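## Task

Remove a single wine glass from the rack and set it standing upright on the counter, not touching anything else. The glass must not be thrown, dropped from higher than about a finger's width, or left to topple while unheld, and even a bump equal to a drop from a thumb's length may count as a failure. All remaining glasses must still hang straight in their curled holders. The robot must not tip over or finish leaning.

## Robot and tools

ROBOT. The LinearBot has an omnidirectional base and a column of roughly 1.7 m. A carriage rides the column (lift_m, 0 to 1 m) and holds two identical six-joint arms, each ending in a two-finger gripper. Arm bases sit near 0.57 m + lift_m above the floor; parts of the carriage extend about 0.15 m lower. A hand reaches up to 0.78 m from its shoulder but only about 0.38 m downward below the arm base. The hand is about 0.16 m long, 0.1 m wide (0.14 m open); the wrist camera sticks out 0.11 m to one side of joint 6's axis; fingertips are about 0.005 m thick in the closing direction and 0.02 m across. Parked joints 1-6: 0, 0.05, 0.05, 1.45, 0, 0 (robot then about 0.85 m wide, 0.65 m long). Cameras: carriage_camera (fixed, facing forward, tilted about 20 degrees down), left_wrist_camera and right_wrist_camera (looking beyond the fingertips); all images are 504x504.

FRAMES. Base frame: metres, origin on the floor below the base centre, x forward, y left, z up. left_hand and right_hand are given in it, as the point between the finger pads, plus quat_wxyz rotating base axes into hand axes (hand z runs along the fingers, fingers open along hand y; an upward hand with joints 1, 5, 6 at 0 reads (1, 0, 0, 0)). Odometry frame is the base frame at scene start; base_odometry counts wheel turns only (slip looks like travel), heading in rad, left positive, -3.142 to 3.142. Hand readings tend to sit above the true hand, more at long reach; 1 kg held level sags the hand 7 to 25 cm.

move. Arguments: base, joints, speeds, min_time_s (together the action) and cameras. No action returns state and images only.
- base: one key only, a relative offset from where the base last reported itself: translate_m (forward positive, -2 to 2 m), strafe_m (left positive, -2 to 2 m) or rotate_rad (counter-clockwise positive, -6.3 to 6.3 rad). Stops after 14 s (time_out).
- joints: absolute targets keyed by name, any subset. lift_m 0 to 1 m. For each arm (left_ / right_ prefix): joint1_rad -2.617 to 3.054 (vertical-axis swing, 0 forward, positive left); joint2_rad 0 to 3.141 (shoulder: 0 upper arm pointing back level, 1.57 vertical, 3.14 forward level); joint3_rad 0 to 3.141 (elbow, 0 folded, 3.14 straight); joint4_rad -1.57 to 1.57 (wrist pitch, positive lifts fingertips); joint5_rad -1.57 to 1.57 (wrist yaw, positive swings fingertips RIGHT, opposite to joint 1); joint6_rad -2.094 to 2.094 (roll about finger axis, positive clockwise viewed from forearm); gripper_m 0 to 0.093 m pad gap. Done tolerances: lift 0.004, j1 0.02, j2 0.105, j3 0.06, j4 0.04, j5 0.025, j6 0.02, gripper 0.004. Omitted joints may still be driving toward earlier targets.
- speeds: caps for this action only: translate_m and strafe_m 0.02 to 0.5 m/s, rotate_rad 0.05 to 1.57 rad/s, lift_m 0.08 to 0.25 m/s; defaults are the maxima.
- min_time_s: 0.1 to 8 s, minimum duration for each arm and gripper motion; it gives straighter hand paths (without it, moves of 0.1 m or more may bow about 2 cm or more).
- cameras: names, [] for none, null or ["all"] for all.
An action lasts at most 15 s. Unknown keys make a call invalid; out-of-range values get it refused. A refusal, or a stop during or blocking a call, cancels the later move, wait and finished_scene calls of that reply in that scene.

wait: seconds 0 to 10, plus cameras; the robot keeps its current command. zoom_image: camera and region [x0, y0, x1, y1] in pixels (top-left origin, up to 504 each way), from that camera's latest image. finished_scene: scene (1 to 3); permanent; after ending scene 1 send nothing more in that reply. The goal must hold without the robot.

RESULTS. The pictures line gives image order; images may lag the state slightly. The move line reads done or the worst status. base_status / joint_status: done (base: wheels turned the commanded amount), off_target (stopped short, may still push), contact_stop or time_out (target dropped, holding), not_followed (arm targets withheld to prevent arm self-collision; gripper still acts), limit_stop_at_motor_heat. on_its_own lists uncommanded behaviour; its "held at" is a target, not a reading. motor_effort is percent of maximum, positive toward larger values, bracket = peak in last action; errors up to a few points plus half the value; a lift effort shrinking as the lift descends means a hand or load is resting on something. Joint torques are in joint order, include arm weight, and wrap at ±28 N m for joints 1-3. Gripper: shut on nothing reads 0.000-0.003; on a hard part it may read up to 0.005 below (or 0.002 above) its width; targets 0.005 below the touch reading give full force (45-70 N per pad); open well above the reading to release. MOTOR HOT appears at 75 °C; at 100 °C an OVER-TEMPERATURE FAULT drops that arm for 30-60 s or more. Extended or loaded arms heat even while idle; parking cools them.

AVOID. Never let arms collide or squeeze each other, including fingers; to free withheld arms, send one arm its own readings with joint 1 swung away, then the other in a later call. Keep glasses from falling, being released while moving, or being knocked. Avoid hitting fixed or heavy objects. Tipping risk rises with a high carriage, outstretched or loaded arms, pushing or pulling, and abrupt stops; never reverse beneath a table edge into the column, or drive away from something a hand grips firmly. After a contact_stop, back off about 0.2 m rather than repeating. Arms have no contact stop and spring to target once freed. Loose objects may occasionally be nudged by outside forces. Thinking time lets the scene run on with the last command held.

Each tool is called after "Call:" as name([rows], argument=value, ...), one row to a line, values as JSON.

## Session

Call:
move(cameras=["all"])

Scene clock: 0.00 s.
Joint torques (N m): no reading
base_odometry: x=+0.000 y=+0.000 heading=+0.000
base_status: not commanded
joint_positions: lift_m=+0.300 left_joint1_rad=+0.012 left_joint2_rad=+0.032 left_joint3_rad=+0.061 left_joint4_rad=+1.447 left_joint5_rad=-0.046 left_joint6_rad=+0.006 left_gripper_m=+0.09396 right_joint1_rad=-0.009 right_joint2_rad=+0.040 right_joint3_rad=+0.042 right_joint4_rad=+1.467 right_joint5_rad=+0.022 right_joint6_rad=-0.010 right_gripper_m=+0.09396
joint_status: not commanded
motor_effort: lift_m=+22 drive_wheels=-1
left_hand: x=+0.2545 y=+0.3237 z=+1.3209 quat_wxyz=(+0.999, -0.023, +0.047, +0.010) (m; base frame)
right_hand: x=+0.2578 y=-0.3195 z=+1.3166 quat_wxyz=(+0.999, +0.011, +0.051, -0.010) (m; base frame)
pictures: carriage_camera, left_wrist_camera, right_wrist_camera

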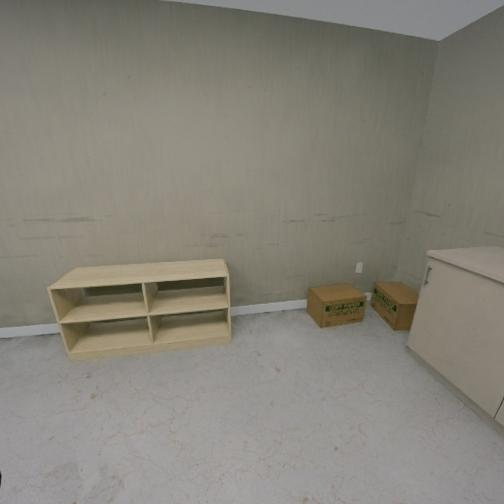

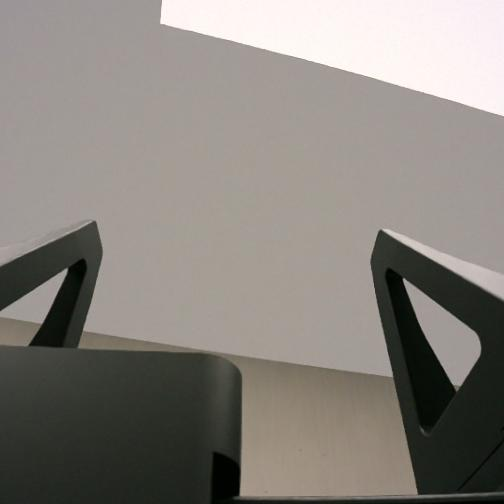

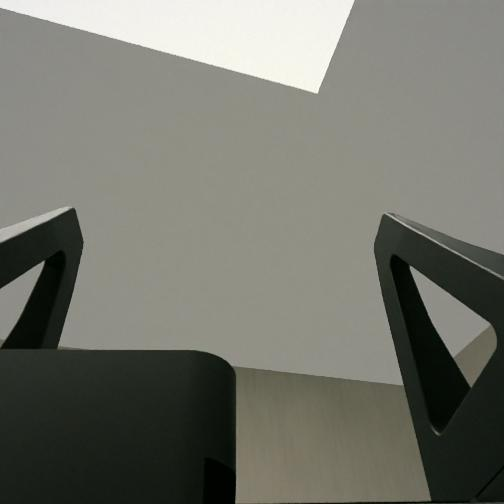

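Call:
move(base={"rotate_rad": -1.5}, cameras=["carriage_camera"])

Scene clock: 4.47 s.
Joint torques (N m): left_arm=[-0.53 4.23 6.61 -0.2 0 0.09] | right_arm=[0.66 3.79 6.82 -0.18 -0.12 0.06]
move: done
base_odometry: x=+0.000 y=+0.000 heading=-1.500
base_status: done
joint_positions: lift_m=+0.300 left_joint1_rad=+0.012 left_joint2_rad=+0.032 left_joint3_rad=+0.061 left_joint4_rad=+1.446 left_joint5_rad=-0.046 left_joint6_rad=+0.006 left_gripper_m=+0.09396 right_joint1_rad=-0.009 right_joint2_rad=+0.040 right_joint3_rad=+0.042 right_joint4_rad=+1.467 right_joint5_rad=+0.022 right_joint6_rad=-0.010 right_gripper_m=+0.09396
joint_status: not commanded
motor_effort: lift_m=+22(23) drive_wheels=+1(6)
left_hand: x=+0.2547 y=+0.3237 z=+1.3209 quat_wxyz=(+0.999, -0.023, +0.048, +0.010) (m; base frame)
right_hand: x=+0.2579 y=-0.3195 z=+1.3166 quat_wxyz=(+0.999, +0.011, +0.051, -0.010) (m; base frame)
pictures: carriage_camera

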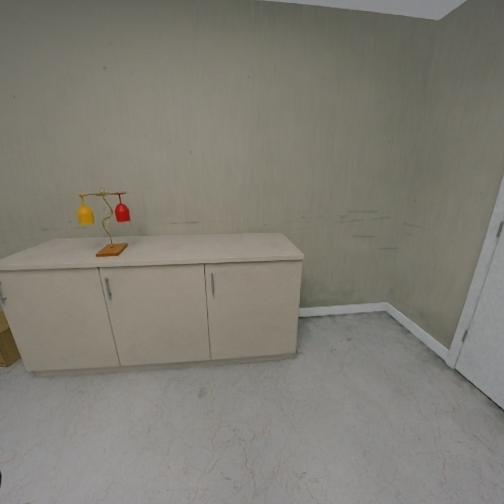

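Call:
move(base={"rotate_rad": 0.095}, cameras=[])

Call:
move(base={"strafe_m": 0.65}, joints={"lift_m": 0.45}, cameras=[])

Call:
move(base={"translate_m": 0.5}, cameras=["carriage_camera"])

Call:
zoom_image(camera="carriage_camera", region=[150, 150, 350, 350])

Scene clock: 9.43 s.
Joint torques (N m): left_arm=[-0.18 4.31 6.67 -0.16 -0.02 0.04] | right_arm=[0.68 3.84 6.8 -0.16 -0.12 0.04]
move: done
base_odometry: x=+0.000 y=+0.000 heading=-1.405
base_status: done
joint_positions: lift_m=+0.300 left_joint1_rad=+0.012 left_joint2_rad=+0.032 left_joint3_rad=+0.061 left_joint4_rad=+1.446 left_joint5_rad=-0.046 left_joint6_rad=+0.006 left_gripper_m=+0.09396 right_joint1_rad=-0.009 right_joint2_rad=+0.040 right_joint3_rad=+0.042 right_joint4_rad=+1.467 right_joint5_rad=+0.022 right_joint6_rad=-0.010 right_gripper_m=+0.09396
joint_status: not commanded
motor_effort: lift_m=+22(23) drive_wheels=-3(5)
left_hand: x=+0.2547 y=+0.3237 z=+1.3209 quat_wxyz=(+0.999, -0.023, +0.048, +0.010) (m; base frame)
right_hand: x=+0.2579 y=-0.3195 z=+1.3166 quat_wxyz=(+0.999, +0.011, +0.051, -0.010) (m; base frame)
pictures: none
No camera images: "cameras" was empty.

Scene clock: 12.97 s.
Joint torques (N m): left_arm=[-0.23 4.21 6.54 -0.19 -0.05 0.04] | right_arm=[0.64 3.77 6.76 -0.15 -0.12 0.04]
move: done
base_odometry: x=+0.641 y=+0.107 heading=-1.405
base_status: done
joint_positions: lift_m=+0.450 left_joint1_rad=+0.011 left_joint2_rad=+0.032 left_joint3_rad=+0.061 left_joint4_rad=+1.446 left_joint5_rad=-0.046 left_joint6_rad=+0.006 left_gripper_m=+0.09396 right_joint1_rad=-0.009 right_joint2_rad=+0.040 right_joint3_rad=+0.042 right_joint4_rad=+1.467 right_joint5_rad=+0.022 right_joint6_rad=-0.010 right_gripper_m=+0.09396
joint_status: all done
motor_effort: lift_m=+24(29) drive_wheels=-4(10)
left_hand: x=+0.2547 y=+0.3237 z=+1.4708 quat_wxyz=(+0.999, -0.023, +0.048, +0.010) (m; base frame)
right_hand: x=+0.2579 y=-0.3195 z=+1.4664 quat_wxyz=(+0.999, +0.011, +0.051, -0.010) (m; base frame)
pictures: none
No camera images: "cameras" was empty.

Scene clock: 16.10 s.
Joint torques (N m): left_arm=[-0.28 4.37 6.83 -0.17 -0.01 0.04] | right_arm=[0.69 3.78 6.84 -0.15 -0.1 0.05]
move: done
base_odometry: x=+0.724 y=-0.386 heading=-1.405
base_status: done
joint_positions: lift_m=+0.450 left_joint1_rad=+0.011 left_joint2_rad=+0.032 left_joint3_rad=+0.061 left_joint4_rad=+1.445 left_joint5_rad=-0.046 left_joint6_rad=+0.006 left_gripper_m=+0.09396 right_joint1_rad=-0.009 right_joint2_rad=+0.040 right_joint3_rad=+0.042 right_joint4_rad=+1.466 right_joint5_rad=+0.022 right_joint6_rad=-0.010 right_gripper_m=+0.09396
joint_status: not commanded
motor_effort: lift_m=+23(24) drive_wheels=-4(9)
left_hand: x=+0.2551 y=+0.3237 z=+1.4707 quat_wxyz=(+0.998, -0.023, +0.049, +0.010) (m; base frame)
right_hand: x=+0.2581 y=-0.3195 z=+1.4664 quat_wxyz=(+0.999, +0.011, +0.051, -0.010) (m; base frame)
pictures: carriage_camera

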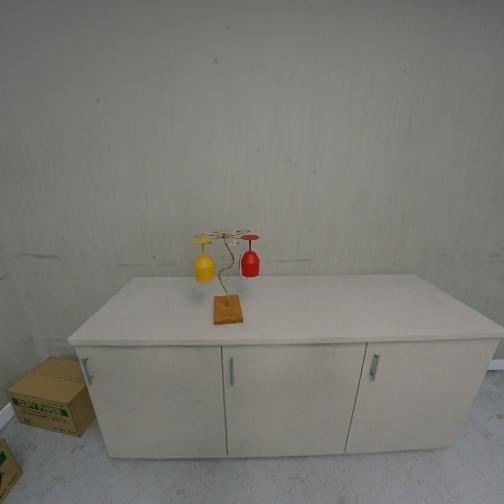

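Scaled by 2.520 from the camera's 504x504 image, which has a finer 720x720 frame.

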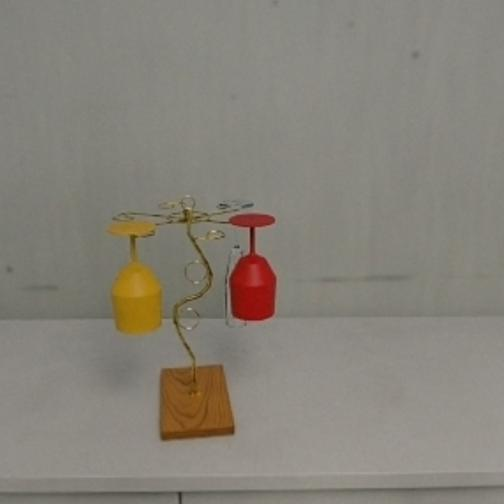

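Call:
zoom_image(camera="carriage_camera", region=[180, 215, 270, 305])

Call:
move(base={"strafe_m": 0.22}, joints={"left_joint1_rad": 0.0, "left_joint2_rad": 2.409, "left_joint3_rad": 1.909, "left_joint4_rad": 0.635, "left_joint5_rad": 1.57, "left_joint6_rad": -0.119}, min_time_s=5, cameras=["carriage_camera", "left_wrist_camera"])

Call:
zoom_image(camera="carriage_camera", region=[240, 200, 360, 320])

Scaled by 5.600 from the camera's 504x504 image, which has a finer 720x720 frame.

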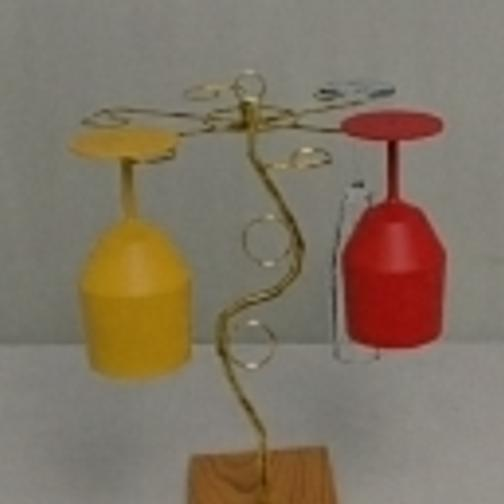

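Scene clock: 29.97 s.
Joint torques (N m): left_arm=[-1.07 -12.08 10.26 1.19 0.02 -0.05] | right_arm=[0.73 3.75 6.82 -0.15 -0.11 0.05]
move: done
base_odometry: x=+0.941 y=-0.350 heading=-1.405
base_status: done
joint_positions: lift_m=+0.450 left_joint1_rad=+0.011 left_joint2_rad=+2.385 left_joint3_rad=+1.884 left_joint4_rad=+0.646 left_joint5_rad=+1.541 left_joint6_rad=-0.110 left_gripper_m=+0.09397 right_joint1_rad=-0.009 right_joint2_rad=+0.040 right_joint3_rad=+0.042 right_joint4_rad=+1.466 right_joint5_rad=+0.022 right_joint6_rad=-0.010 right_gripper_m=+0.09396
joint_status: all done
joint sent to its limit — left_joint5_rad, upper limit.
motor_effort: lift_m=+24(24) drive_wheels=-3(6)
left_hand: x=+0.7675 y=+0.1473 z=+1.2763 quat_wxyz=(+0.520, +0.498, +0.500, -0.482) (m; base frame)
right_hand: x=+0.2581 y=-0.3195 z=+1.4664 quat_wxyz=(+0.999, +0.011, +0.051, -0.010) (m; base frame)
pictures: carriage_camera, left_wrist_camera

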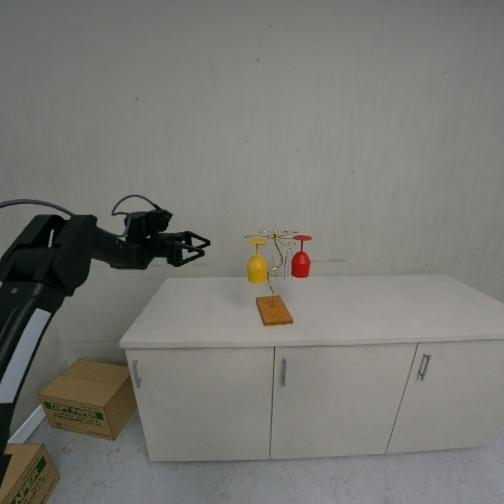

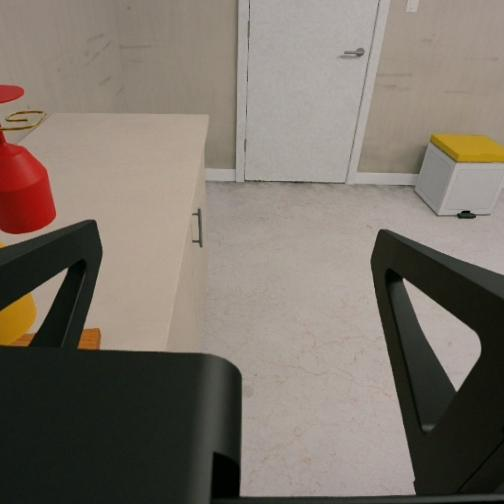

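Scaled by 4.200 from the camera's 504x504 image, which has a finer 720x720 frame.

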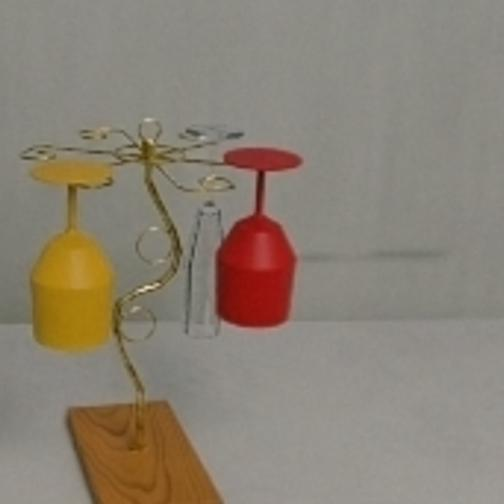

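Call:
move(base={"translate_m": 0.13}, joints={"lift_m": 0.274}, speeds={"translate_m": 0.2, "lift_m": 0.15}, cameras=["carriage_camera", "left_wrist_camera"])

Call:
zoom_image(camera="carriage_camera", region=[150, 160, 330, 340])

Scene clock: 36.00 s.
Joint torques (N m): left_arm=[-1.16 -13.67 8.91 1.28 -0.01 -0.04] | right_arm=[0.65 3.81 6.76 -0.11 -0.11 0.03]
move: done
base_odometry: x=+0.962 y=-0.478 heading=-1.405
base_status: done
joint_positions: lift_m=+0.274 left_joint1_rad=+0.011 left_joint2_rad=+2.399 left_joint3_rad=+1.896 left_joint4_rad=+0.636 left_joint5_rad=+1.544 left_joint6_rad=-0.111 left_gripper_m=+0.09397 right_joint1_rad=-0.009 right_joint2_rad=+0.040 right_joint3_rad=+0.042 right_joint4_rad=+1.465 right_joint5_rad=+0.022 right_joint6_rad=-0.010 right_gripper_m=+0.09396
joint_status: all done
motor_effort: lift_m=+21(21) drive_wheels=-4(8)
left_hand: x=+0.7695 y=+0.1473 z=+1.0965 quat_wxyz=(+0.516, +0.496, +0.503, -0.486) (m; base frame)
right_hand: x=+0.2583 y=-0.3195 z=+1.2908 quat_wxyz=(+0.999, +0.011, +0.052, -0.010) (m; base frame)
pictures: carriage_camera, left_wrist_camera

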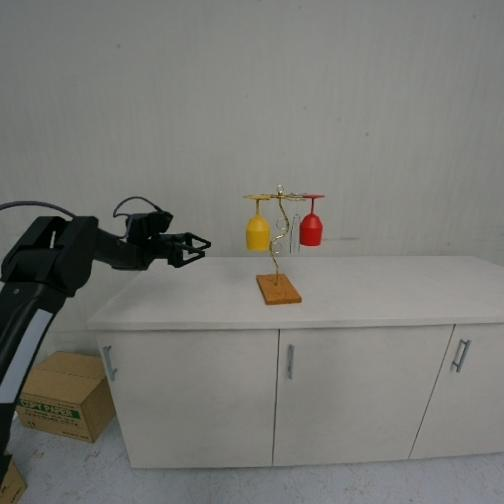

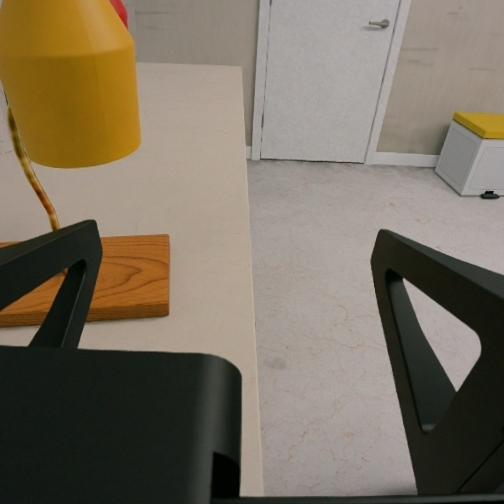

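Scaled by 2.800 from the camera's 504x504 image, which has a finer 720x720 frame.

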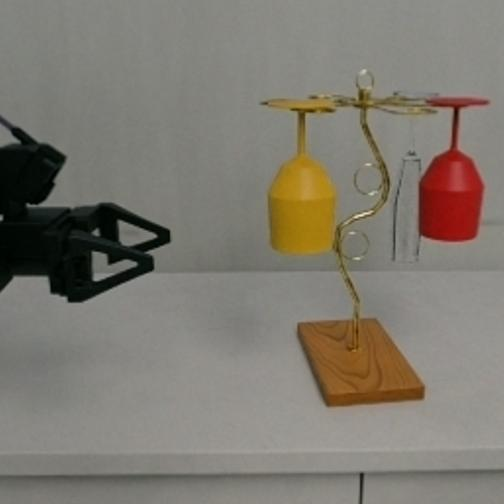

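Call:
move(base={"translate_m": 0.075}, speeds={"translate_m": 0.2}, cameras=["carriage_camera", "left_wrist_camera"])

Call:
zoom_image(camera="carriage_camera", region=[190, 160, 350, 320])

Scene clock: 43.50 s.
Joint torques (N m): left_arm=[-1.24 -13.5 9.11 1.24 -0.01 -0.02] | right_arm=[0.75 3.79 6.79 -0.12 -0.11 0.03]
move: done
base_odometry: x=+0.975 y=-0.552 heading=-1.404
base_status: done
joint_positions: lift_m=+0.274 left_joint1_rad=+0.011 left_joint2_rad=+2.399 left_joint3_rad=+1.896 left_joint4_rad=+0.636 left_joint5_rad=+1.545 left_joint6_rad=-0.111 left_gripper_m=+0.09397 right_joint1_rad=-0.009 right_joint2_rad=+0.040 right_joint3_rad=+0.042 right_joint4_rad=+1.465 right_joint5_rad=+0.022 right_joint6_rad=-0.010 right_gripper_m=+0.09396
joint_status: not commanded
motor_effort: lift_m=+21(21) drive_wheels=-4(9)
left_hand: x=+0.7694 y=+0.1473 z=+1.0965 quat_wxyz=(+0.515, +0.496, +0.503, -0.486) (m; base frame)
right_hand: x=+0.2583 y=-0.3195 z=+1.2908 quat_wxyz=(+0.999, +0.011, +0.052, -0.010) (m; base frame)
pictures: carriage_camera, left_wrist_camera

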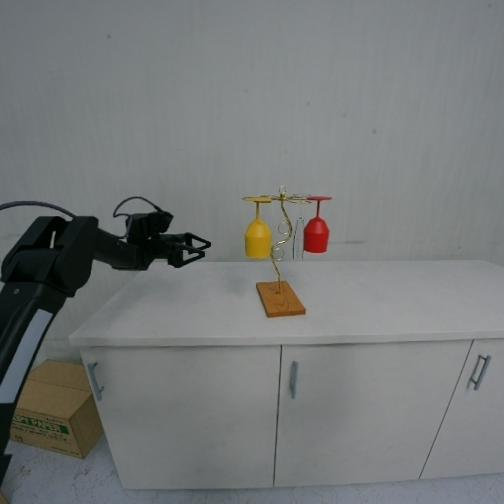

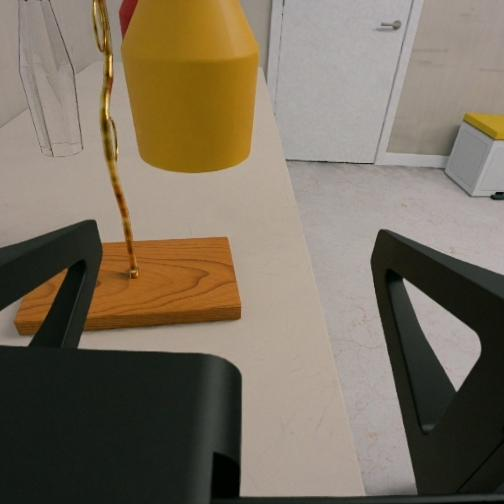

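Scaled by 3.150 from the camera's 504x504 image, which has a finer 720x720 frame.

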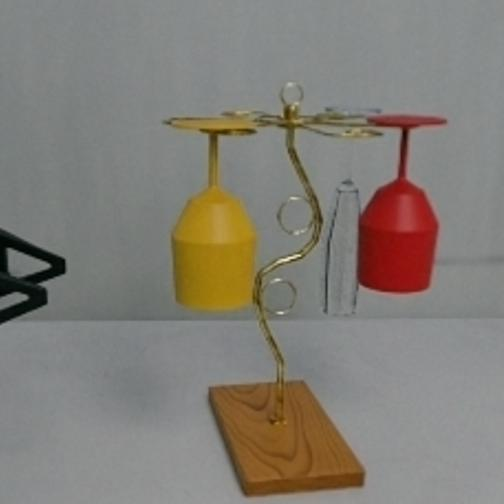

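Call:
move(joints={"lift_m": 0.9}, cameras=["carriage_camera"])

Call:
zoom_image(camera="carriage_camera", region=[210, 270, 360, 420])

Scene clock: 54.37 s.
Joint torques (N m): left_arm=[-1.17 -13.78 8.83 1.25 0.02 -0.05] | right_arm=[0.72 3.77 6.75 -0.13 -0.11 0.03]
move: done
base_odometry: x=+0.975 y=-0.552 heading=-1.404
base_status: not commanded
joint_positions: lift_m=+0.900 left_joint1_rad=+0.011 left_joint2_rad=+2.402 left_joint3_rad=+1.897 left_joint4_rad=+0.639 left_joint5_rad=+1.545 left_joint6_rad=-0.111 left_gripper_m=+0.09397 right_joint1_rad=-0.009 right_joint2_rad=+0.040 right_joint3_rad=+0.042 right_joint4_rad=+1.465 right_joint5_rad=+0.022 right_joint6_rad=-0.010 right_gripper_m=+0.09396
joint_status: all done
motor_effort: lift_m=+23(29) drive_wheels=+1(4)
left_hand: x=+0.7699 y=+0.1473 z=+1.7210 quat_wxyz=(+0.515, +0.496, +0.503, -0.486) (m; base frame)
right_hand: x=+0.2583 y=-0.3195 z=+1.9164 quat_wxyz=(+0.999, +0.011, +0.052, -0.010) (m; base frame)
pictures: carriage_camera

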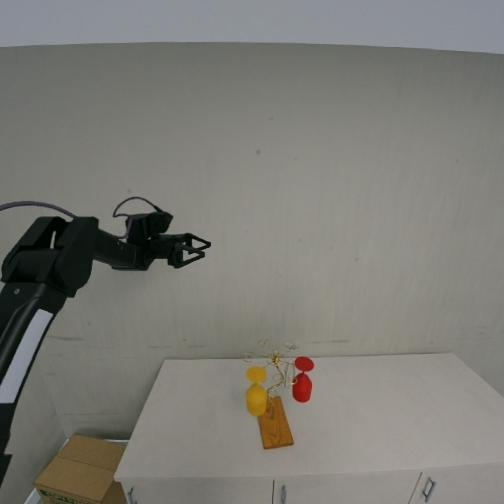

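Scaled by 3.360 from the camera's 504x504 image, which has a finer 720x720 frame.

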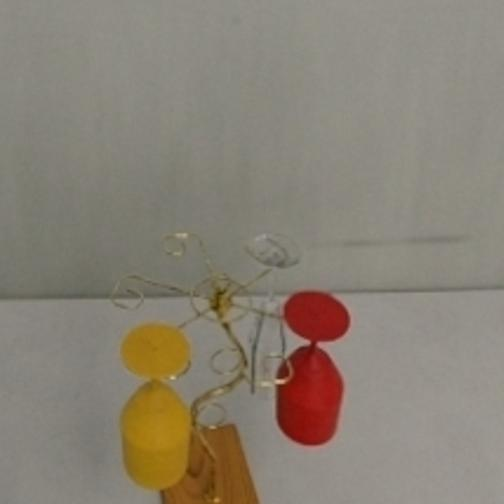

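Call:
move(base={"translate_m": 0.036}, joints={"lift_m": 0.292}, speeds={"translate_m": 0.1}, cameras=["left_wrist_camera"])

Call:
move(base={"strafe_m": -0.06}, speeds={"strafe_m": 0.08}, cameras=["carriage_camera", "left_wrist_camera"])

Call:
zoom_image(camera="carriage_camera", region=[170, 180, 310, 320])

Scene clock: 65.80 s.
Joint torques (N m): left_arm=[-0.98 -13.85 8.76 1.27 -0.01 -0.02] | right_arm=[0.73 3.78 6.72 -0.14 -0.12 0.05]
move: done
base_odometry: x=+0.981 y=-0.588 heading=-1.404
base_status: done
joint_positions: lift_m=+0.292 left_joint1_rad=+0.008 left_joint2_rad=+2.403 left_joint3_rad=+1.899 left_joint4_rad=+0.634 left_joint5_rad=+1.546 left_joint6_rad=-0.111 left_gripper_m=+0.09397 right_joint1_rad=-0.009 right_joint2_rad=+0.040 right_joint3_rad=+0.042 right_joint4_rad=+1.464 right_joint5_rad=+0.022 right_joint6_rad=-0.010 right_gripper_m=+0.09396
joint_status: all done
motor_effort: lift_m=+20(21) drive_wheels=-4(8)
left_hand: x=+0.7695 y=+0.1456 z=+1.1128 quat_wxyz=(+0.513, +0.495, +0.503, -0.488) (m; base frame)
right_hand: x=+0.2585 y=-0.3195 z=+1.3088 quat_wxyz=(+0.999, +0.011, +0.052, -0.010) (m; base frame)
pictures: left_wrist_camera

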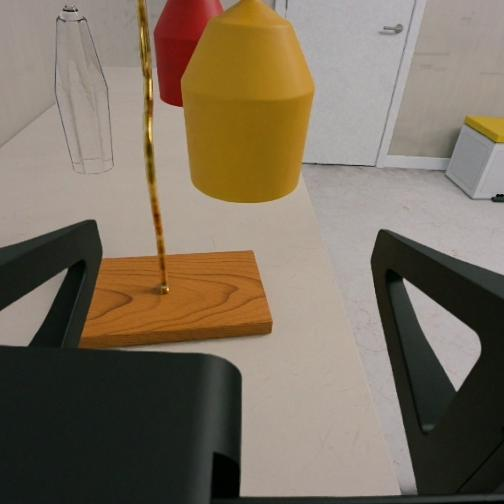

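Scene clock: 67.27 s.
Joint torques (N m): left_arm=[-0.5 -13.9 8.88 1.31 0.02 -0.04] | right_arm=[0.76 3.73 6.8 -0.12 -0.11 0.04]
move: done
base_odometry: x=+0.922 y=-0.598 heading=-1.404
base_status: done
joint_positions: lift_m=+0.292 left_joint1_rad=+0.003 left_joint2_rad=+2.403 left_joint3_rad=+1.899 left_joint4_rad=+0.634 left_joint5_rad=+1.546 left_joint6_rad=-0.111 left_gripper_m=+0.09397 right_joint1_rad=-0.009 right_joint2_rad=+0.040 right_joint3_rad=+0.042 right_joint4_rad=+1.464 right_joint5_rad=+0.022 right_joint6_rad=-0.010 right_gripper_m=+0.09396
joint_status: not commanded
motor_effort: lift_m=+21(21) drive_wheels=+0(6)
left_hand: x=+0.7686 y=+0.1430 z=+1.1128 quat_wxyz=(+0.512, +0.497, +0.502, -0.489) (m; base frame)
right_hand: x=+0.2585 y=-0.3195 z=+1.3088 quat_wxyz=(+0.999, +0.011, +0.052, -0.010) (m; base frame)
pictures: carriage_camera, left_wrist_camera

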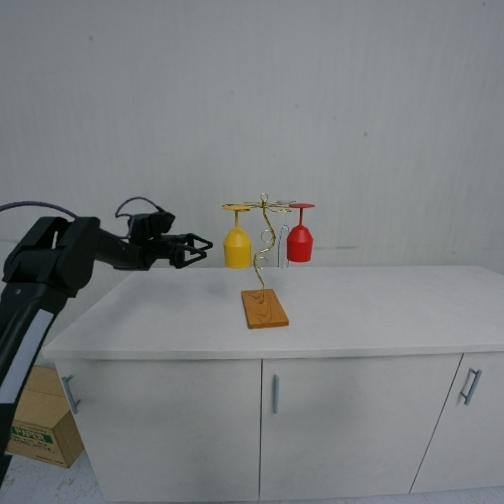

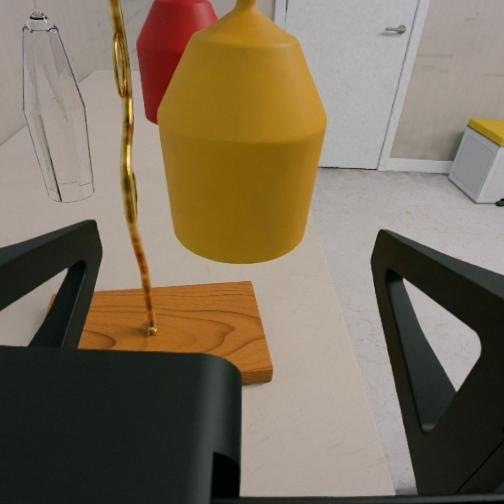

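Scaled by 3.600 from the camera's 504x504 image, which has a finer 720x720 frame.

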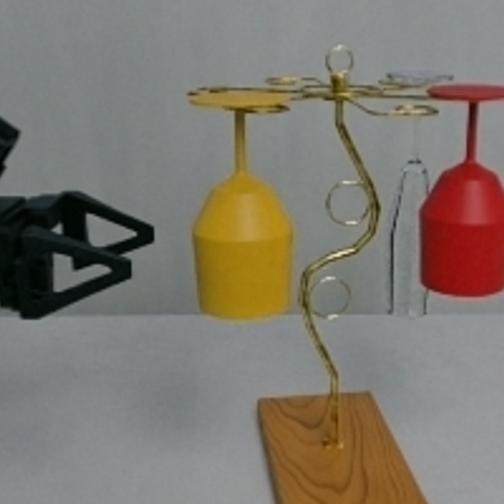

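Call:
move(base={"translate_m": 0.003}, speeds={"translate_m": 0.05}, cameras=[])

Call:
move(base={"strafe_m": -0.04}, speeds={"strafe_m": 0.06}, cameras=["carriage_camera", "left_wrist_camera"])

Call:
zoom_image(camera="carriage_camera", region=[170, 180, 310, 320])

Scene clock: 69.63 s.
Joint torques (N m): left_arm=[-0.64 -13.83 8.66 1.22 -0.01 -0.01] | right_arm=[0.73 3.92 6.71 -0.15 -0.11 0.04]
move: done
base_odometry: x=+0.923 y=-0.601 heading=-1.404
base_status: done
joint_positions: lift_m=+0.292 left_joint1_rad=+0.003 left_joint2_rad=+2.403 left_joint3_rad=+1.899 left_joint4_rad=+0.637 left_joint5_rad=+1.546 left_joint6_rad=-0.111 left_gripper_m=+0.09397 right_joint1_rad=-0.009 right_joint2_rad=+0.040 right_joint3_rad=+0.042 right_joint4_rad=+1.465 right_joint5_rad=+0.022 right_joint6_rad=-0.010 right_gripper_m=+0.09396
joint_status: not commanded
motor_effort: lift_m=+20(21) drive_wheels=+0(3)
left_hand: x=+0.7686 y=+0.1430 z=+1.1131 quat_wxyz=(+0.513, +0.497, +0.501, -0.489) (m; base frame)
right_hand: x=+0.2584 y=-0.3195 z=+1.3088 quat_wxyz=(+0.999, +0.011, +0.052, -0.010) (m; base frame)
pictures: none
No camera images: "cameras" was empty.

Scene clock: 70.83 s.
Joint torques (N m): left_arm=[-0.47 -13.78 8.9 1.21 -0.02 -0.03] | right_arm=[0.76 3.79 6.72 -0.12 -0.11 0.04]
move: done
base_odometry: x=+0.883 y=-0.608 heading=-1.404
base_status: done
joint_positions: lift_m=+0.292 left_joint1_rad=+0.002 left_joint2_rad=+2.403 left_joint3_rad=+1.899 left_joint4_rad=+0.637 left_joint5_rad=+1.546 left_joint6_rad=-0.111 left_gripper_m=+0.09397 right_joint1_rad=-0.009 right_joint2_rad=+0.040 right_joint3_rad=+0.042 right_joint4_rad=+1.465 right_joint5_rad=+0.022 right_joint6_rad=-0.010 right_gripper_m=+0.09396
joint_status: not commanded
motor_effort: lift_m=+20(21) drive_wheels=-2(6)
left_hand: x=+0.7684 y=+0.1424 z=+1.1131 quat_wxyz=(+0.513, +0.498, +0.501, -0.489) (m; base frame)
right_hand: x=+0.2583 y=-0.3195 z=+1.3088 quat_wxyz=(+0.999, +0.011, +0.052, -0.010) (m; base frame)
pictures: carriage_camera, left_wrist_camera

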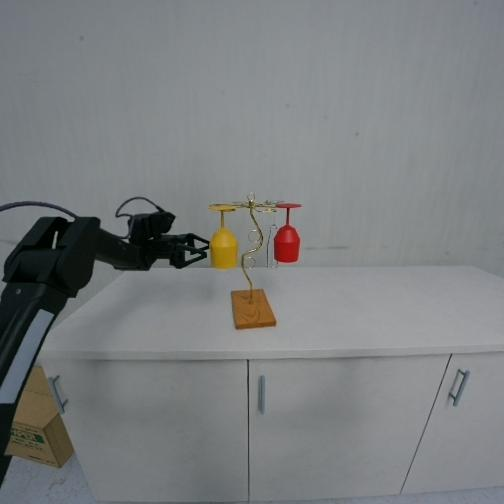

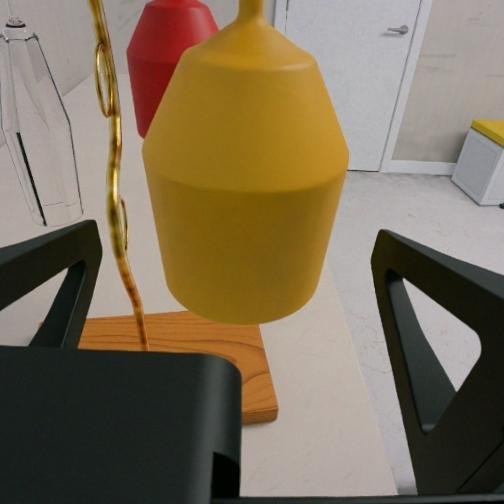

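Scaled by 3.600 from the camera's 504x504 image, which has a finer 720x720 frame.

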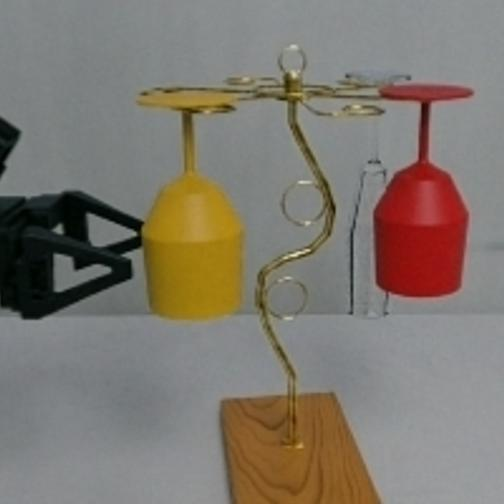

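Call:
move(base={"strafe_m": -0.03}, speeds={"strafe_m": 0.05}, cameras=["carriage_camera", "left_wrist_camera"])

Call:
zoom_image(camera="carriage_camera", region=[170, 190, 270, 290])

Scene clock: 76.17 s.
Joint torques (N m): left_arm=[-0.46 -13.9 8.84 1.25 0 0.02] | right_arm=[0.66 3.79 6.86 -0.14 -0.11 0.05]
move: done
base_odometry: x=+0.854 y=-0.613 heading=-1.404
base_status: done
joint_positions: lift_m=+0.292 left_joint1_rad=+0.000 left_joint2_rad=+2.403 left_joint3_rad=+1.899 left_joint4_rad=+0.637 left_joint5_rad=+1.546 left_joint6_rad=-0.111 left_gripper_m=+0.09397 right_joint1_rad=-0.009 right_joint2_rad=+0.040 right_joint3_rad=+0.042 right_joint4_rad=+1.465 right_joint5_rad=+0.022 right_joint6_rad=-0.010 right_gripper_m=+0.09396
joint_status: not commanded
motor_effort: lift_m=+20(21) drive_wheels=-2(6)
left_hand: x=+0.7681 y=+0.1415 z=+1.1131 quat_wxyz=(+0.512, +0.498, +0.500, -0.489) (m; base frame)
right_hand: x=+0.2583 y=-0.3195 z=+1.3088 quat_wxyz=(+0.999, +0.011, +0.052, -0.010) (m; base frame)
pictures: carriage_camera, left_wrist_camera

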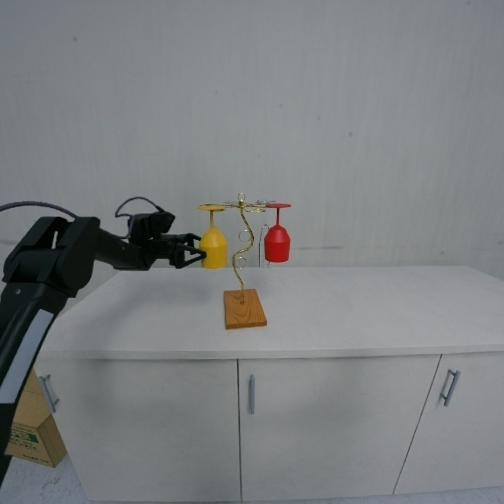

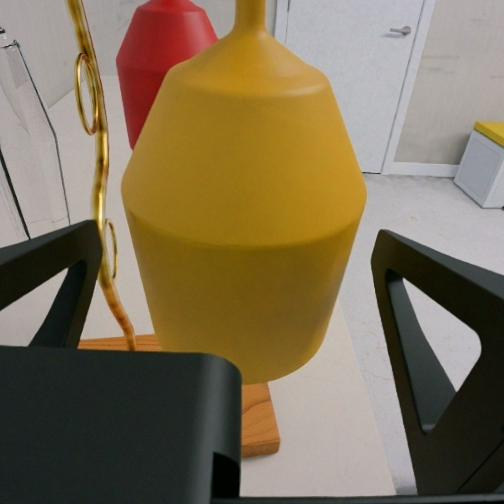

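Scaled by 5.040 from the camera's 504x504 image, which has a finer 720x720 frame.

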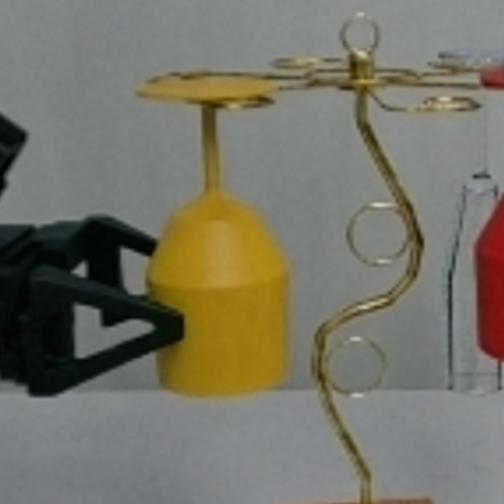

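Call:
move(base={"strafe_m": -0.02}, speeds={"strafe_m": 0.05}, cameras=["carriage_camera", "left_wrist_camera"])

Call:
zoom_image(camera="carriage_camera", region=[170, 190, 270, 290])

Scene clock: 80.27 s.
Joint torques (N m): left_arm=[-0.39 -13.91 8.87 1.32 0.02 -0.04] | right_arm=[0.65 3.81 6.82 -0.13 -0.1 0.04]
move: done
base_odometry: x=+0.834 y=-0.616 heading=-1.404
base_status: done
joint_positions: lift_m=+0.292 left_joint1_rad=+0.000 left_joint2_rad=+2.403 left_joint3_rad=+1.899 left_joint4_rad=+0.637 left_joint5_rad=+1.546 left_joint6_rad=-0.111 left_gripper_m=+0.09397 right_joint1_rad=-0.009 right_joint2_rad=+0.040 right_joint3_rad=+0.042 right_joint4_rad=+1.465 right_joint5_rad=+0.022 right_joint6_rad=-0.010 right_gripper_m=+0.09396
joint_status: not commanded
motor_effort: lift_m=+20(21) drive_wheels=-2(7)
left_hand: x=+0.7682 y=+0.1417 z=+1.1131 quat_wxyz=(+0.512, +0.498, +0.500, -0.489) (m; base frame)
right_hand: x=+0.2583 y=-0.3195 z=+1.3088 quat_wxyz=(+0.999, +0.011, +0.052, -0.010) (m; base frame)
pictures: carriage_camera, left_wrist_camera

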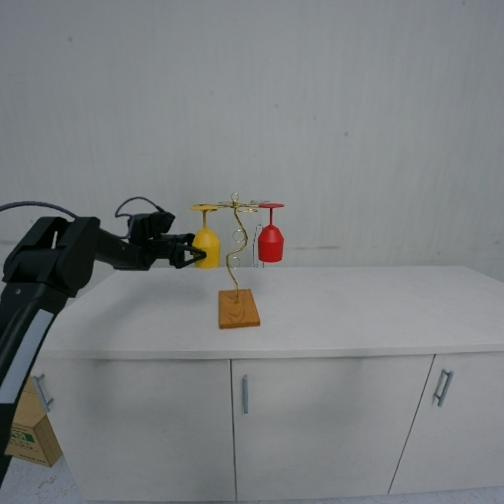

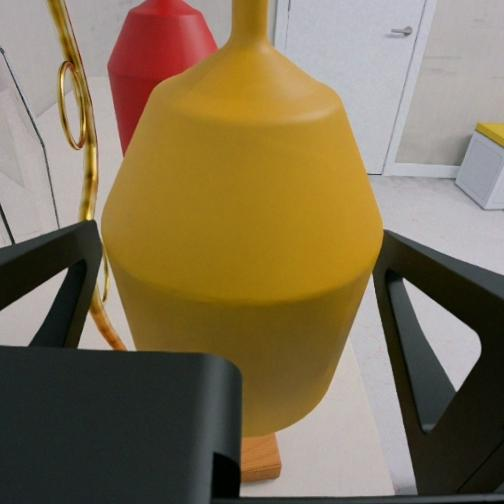

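Scaled by 5.040 from the camera's 504x504 image, which has a finer 720x720 frame.

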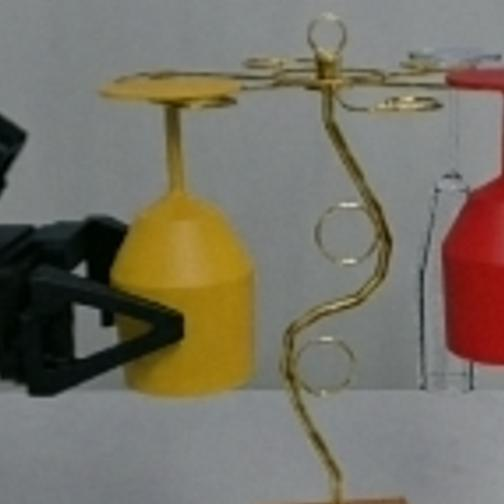

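Call:
move(joints={"left_gripper_m": 0.07}, min_time_s=4, cameras=["carriage_camera", "left_wrist_camera"])

Call:
zoom_image(camera="carriage_camera", region=[170, 190, 270, 290])

Scene clock: 87.47 s.
Joint torques (N m): left_arm=[-0.17 -13.91 8.77 1.26 -0.03 -0.05] | right_arm=[0.7 3.81 6.79 -0.13 -0.12 0.05]
move: off_target
base_odometry: x=+0.834 y=-0.616 heading=-1.404
base_status: not commanded
joint_positions: lift_m=+0.292 left_joint1_rad=+0.000 left_joint2_rad=+2.403 left_joint3_rad=+1.899 left_joint4_rad=+0.637 left_joint5_rad=+1.546 left_joint6_rad=-0.111 left_gripper_m=+0.07793 right_joint1_rad=-0.009 right_joint2_rad=+0.040 right_joint3_rad=+0.042 right_joint4_rad=+1.465 right_joint5_rad=+0.022 right_joint6_rad=-0.010 right_gripper_m=+0.09396
joint_status: left_gripper_m off_target (ended at +0.07795, target +0.07000)
motor_effort: lift_m=+20(21) drive_wheels=-2(2)
left_hand: x=+0.7682 y=+0.1417 z=+1.1131 quat_wxyz=(+0.512, +0.498, +0.500, -0.489) (m; base frame)
right_hand: x=+0.2583 y=-0.3195 z=+1.3088 quat_wxyz=(+0.999, +0.011, +0.052, -0.010) (m; base frame)
pictures: carriage_camera, left_wrist_camera

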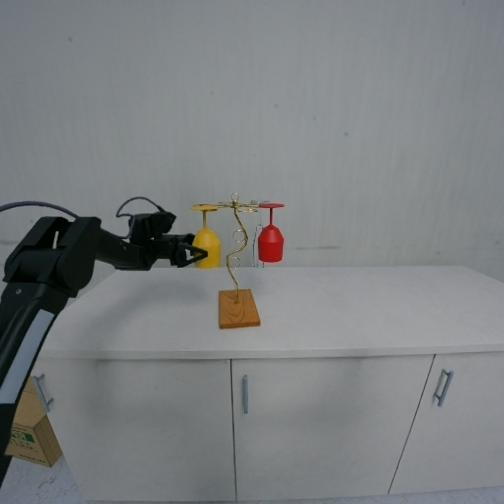

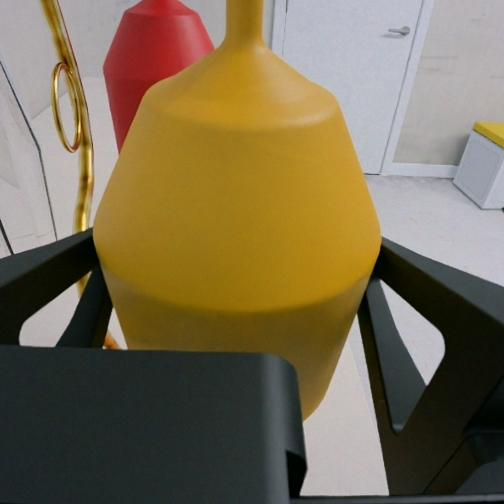

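Scaled by 5.040 from the camera's 504x504 image, which has a finer 720x720 frame.

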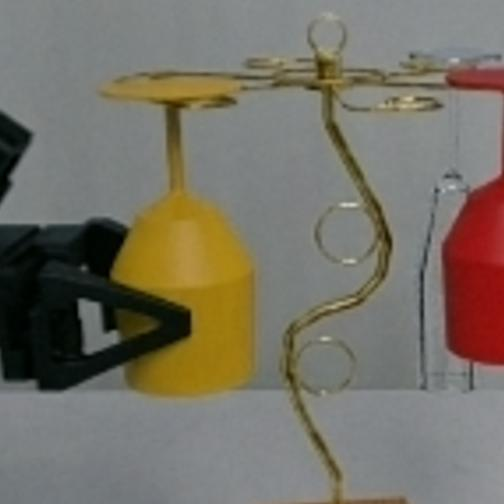

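Call:
move(joints={"lift_m": 0.311}, speeds={"lift_m": 0.08}, cameras=["carriage_camera"])

Call:
zoom_image(camera="carriage_camera", region=[170, 190, 270, 290])

Scene clock: 88.63 s.
Joint torques (N m): left_arm=[-0.16 -14.02 9.09 1.27 -0.01 -0.04] | right_arm=[0.66 3.82 6.83 -0.12 -0.11 0.04]
move: done
base_odometry: x=+0.834 y=-0.616 heading=-1.404
base_status: not commanded
joint_positions: lift_m=+0.311 left_joint1_rad=+0.000 left_joint2_rad=+2.405 left_joint3_rad=+1.899 left_joint4_rad=+0.632 left_joint5_rad=+1.546 left_joint6_rad=-0.111 left_gripper_m=+0.07793 right_joint1_rad=-0.009 right_joint2_rad=+0.040 right_joint3_rad=+0.042 right_joint4_rad=+1.465 right_joint5_rad=+0.022 right_joint6_rad=-0.010 right_gripper_m=+0.09396
joint_status: all done
motor_effort: lift_m=+24(28) drive_wheels=-2(2)
left_hand: x=+0.7684 y=+0.1417 z=+1.1305 quat_wxyz=(+0.511, +0.497, +0.502, -0.491) (m; base frame)
right_hand: x=+0.2583 y=-0.3195 z=+1.3274 quat_wxyz=(+0.999, +0.011, +0.052, -0.010) (m; base frame)
pictures: carriage_camera

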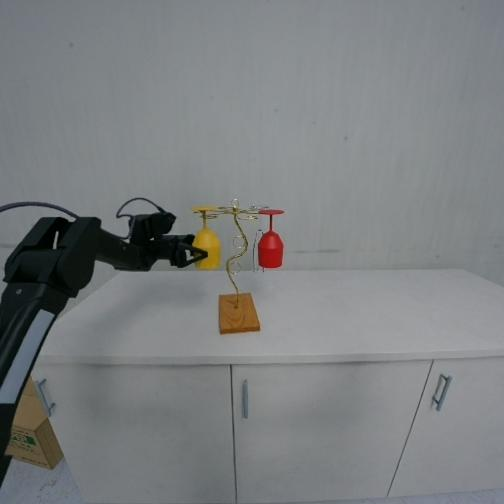

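Scaled by 5.040 from the camera's 504x504 image, which has a finer 720x720 frame.

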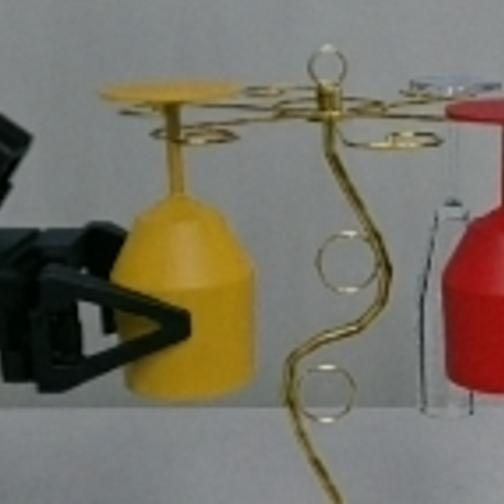

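Call:
move(base={"translate_m": 0.004}, speeds={"translate_m": 0.05}, cameras=[])

Call:
move(base={"strafe_m": -0.008}, speeds={"strafe_m": 0.05}, cameras=[])

Call:
move(base={"translate_m": 0.008}, speeds={"translate_m": 0.05}, cameras=["carriage_camera"])

Call:
zoom_image(camera="carriage_camera", region=[170, 190, 270, 290])

Scene clock: 91.53 s.
Joint torques (N m): left_arm=[-0.29 -13.94 8.76 1.26 0.01 -0.04] | right_arm=[0.66 3.66 6.86 -0.15 -0.11 0.04]
move: done
base_odometry: x=+0.834 y=-0.620 heading=-1.404
base_status: done
joint_positions: lift_m=+0.311 left_joint1_rad=+0.000 left_joint2_rad=+2.405 left_joint3_rad=+1.899 left_joint4_rad=+0.632 left_joint5_rad=+1.547 left_joint6_rad=-0.112 left_gripper_m=+0.07793 right_joint1_rad=-0.009 right_joint2_rad=+0.040 right_joint3_rad=+0.042 right_joint4_rad=+1.465 right_joint5_rad=+0.022 right_joint6_rad=-0.010 right_gripper_m=+0.09396
joint_status: not commanded
motor_effort: lift_m=+24(24) drive_wheels=+0(1)
left_hand: x=+0.7682 y=+0.1417 z=+1.1305 quat_wxyz=(+0.510, +0.497, +0.502, -0.491) (m; base frame)
right_hand: x=+0.2583 y=-0.3195 z=+1.3274 quat_wxyz=(+0.999, +0.011, +0.052, -0.010) (m; base frame)
pictures: none
No camera images: "cameras" was empty.

Scene clock: 92.17 s.
Joint torques (N m): left_arm=[-0.06 -14.01 8.79 1.31 -0.03 0] | right_arm=[0.66 3.77 6.83 -0.15 -0.11 0.05]
move: done
base_odometry: x=+0.827 y=-0.621 heading=-1.404
base_status: done
joint_positions: lift_m=+0.311 left_joint1_rad=-0.002 left_joint2_rad=+2.405 left_joint3_rad=+1.899 left_joint4_rad=+0.631 left_joint5_rad=+1.547 left_joint6_rad=-0.112 left_gripper_m=+0.07793 right_joint1_rad=-0.009 right_joint2_rad=+0.040 right_joint3_rad=+0.042 right_joint4_rad=+1.465 right_joint5_rad=+0.022 right_joint6_rad=-0.010 right_gripper_m=+0.09396
joint_status: not commanded
motor_effort: lift_m=+24(24) drive_wheels=-2(6)
left_hand: x=+0.7677 y=+0.1403 z=+1.1304 quat_wxyz=(+0.509, +0.497, +0.501, -0.492) (m; base frame)
right_hand: x=+0.2583 y=-0.3195 z=+1.3274 quat_wxyz=(+0.999, +0.011, +0.052, -0.010) (m; base frame)
pictures: none
No camera images: "cameras" was empty.

Scene clock: 92.83 s.
Joint torques (N m): left_arm=[-0.17 -13.82 9.05 1.32 -0.03 0.03] | right_arm=[0.68 3.73 6.84 -0.11 -0.11 0.04]
move: done
base_odometry: x=+0.828 y=-0.629 heading=-1.404
base_status: done
joint_positions: lift_m=+0.311 left_joint1_rad=-0.002 left_joint2_rad=+2.405 left_joint3_rad=+1.899 left_joint4_rad=+0.631 left_joint5_rad=+1.547 left_joint6_rad=-0.112 left_gripper_m=+0.07793 right_joint1_rad=-0.009 right_joint2_rad=+0.040 right_joint3_rad=+0.042 right_joint4_rad=+1.464 right_joint5_rad=+0.022 right_joint6_rad=-0.010 right_gripper_m=+0.09396
joint_status: not commanded
motor_effort: lift_m=+24(24) drive_wheels=+1(5)
left_hand: x=+0.7677 y=+0.1403 z=+1.1304 quat_wxyz=(+0.509, +0.497, +0.501, -0.492) (m; base frame)
right_hand: x=+0.2586 y=-0.3195 z=+1.3274 quat_wxyz=(+0.999, +0.011, +0.052, -0.010) (m; base frame)
pictures: carriage_camera

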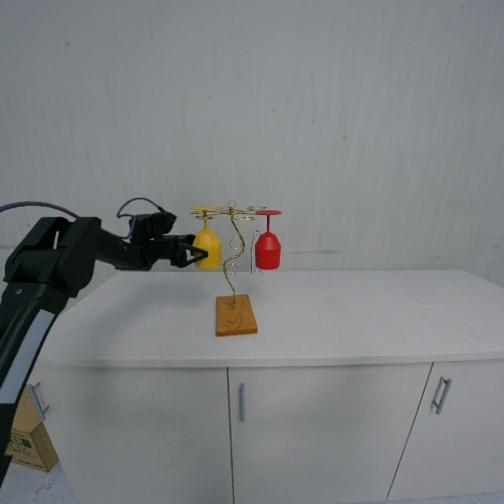

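Scaled by 5.040 from the camera's 504x504 image, which has a finer 720x720 frame.

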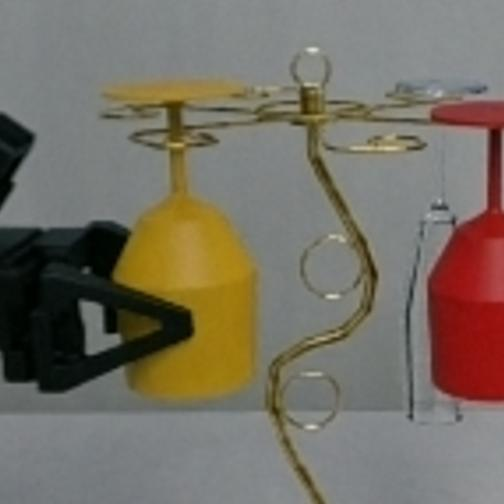

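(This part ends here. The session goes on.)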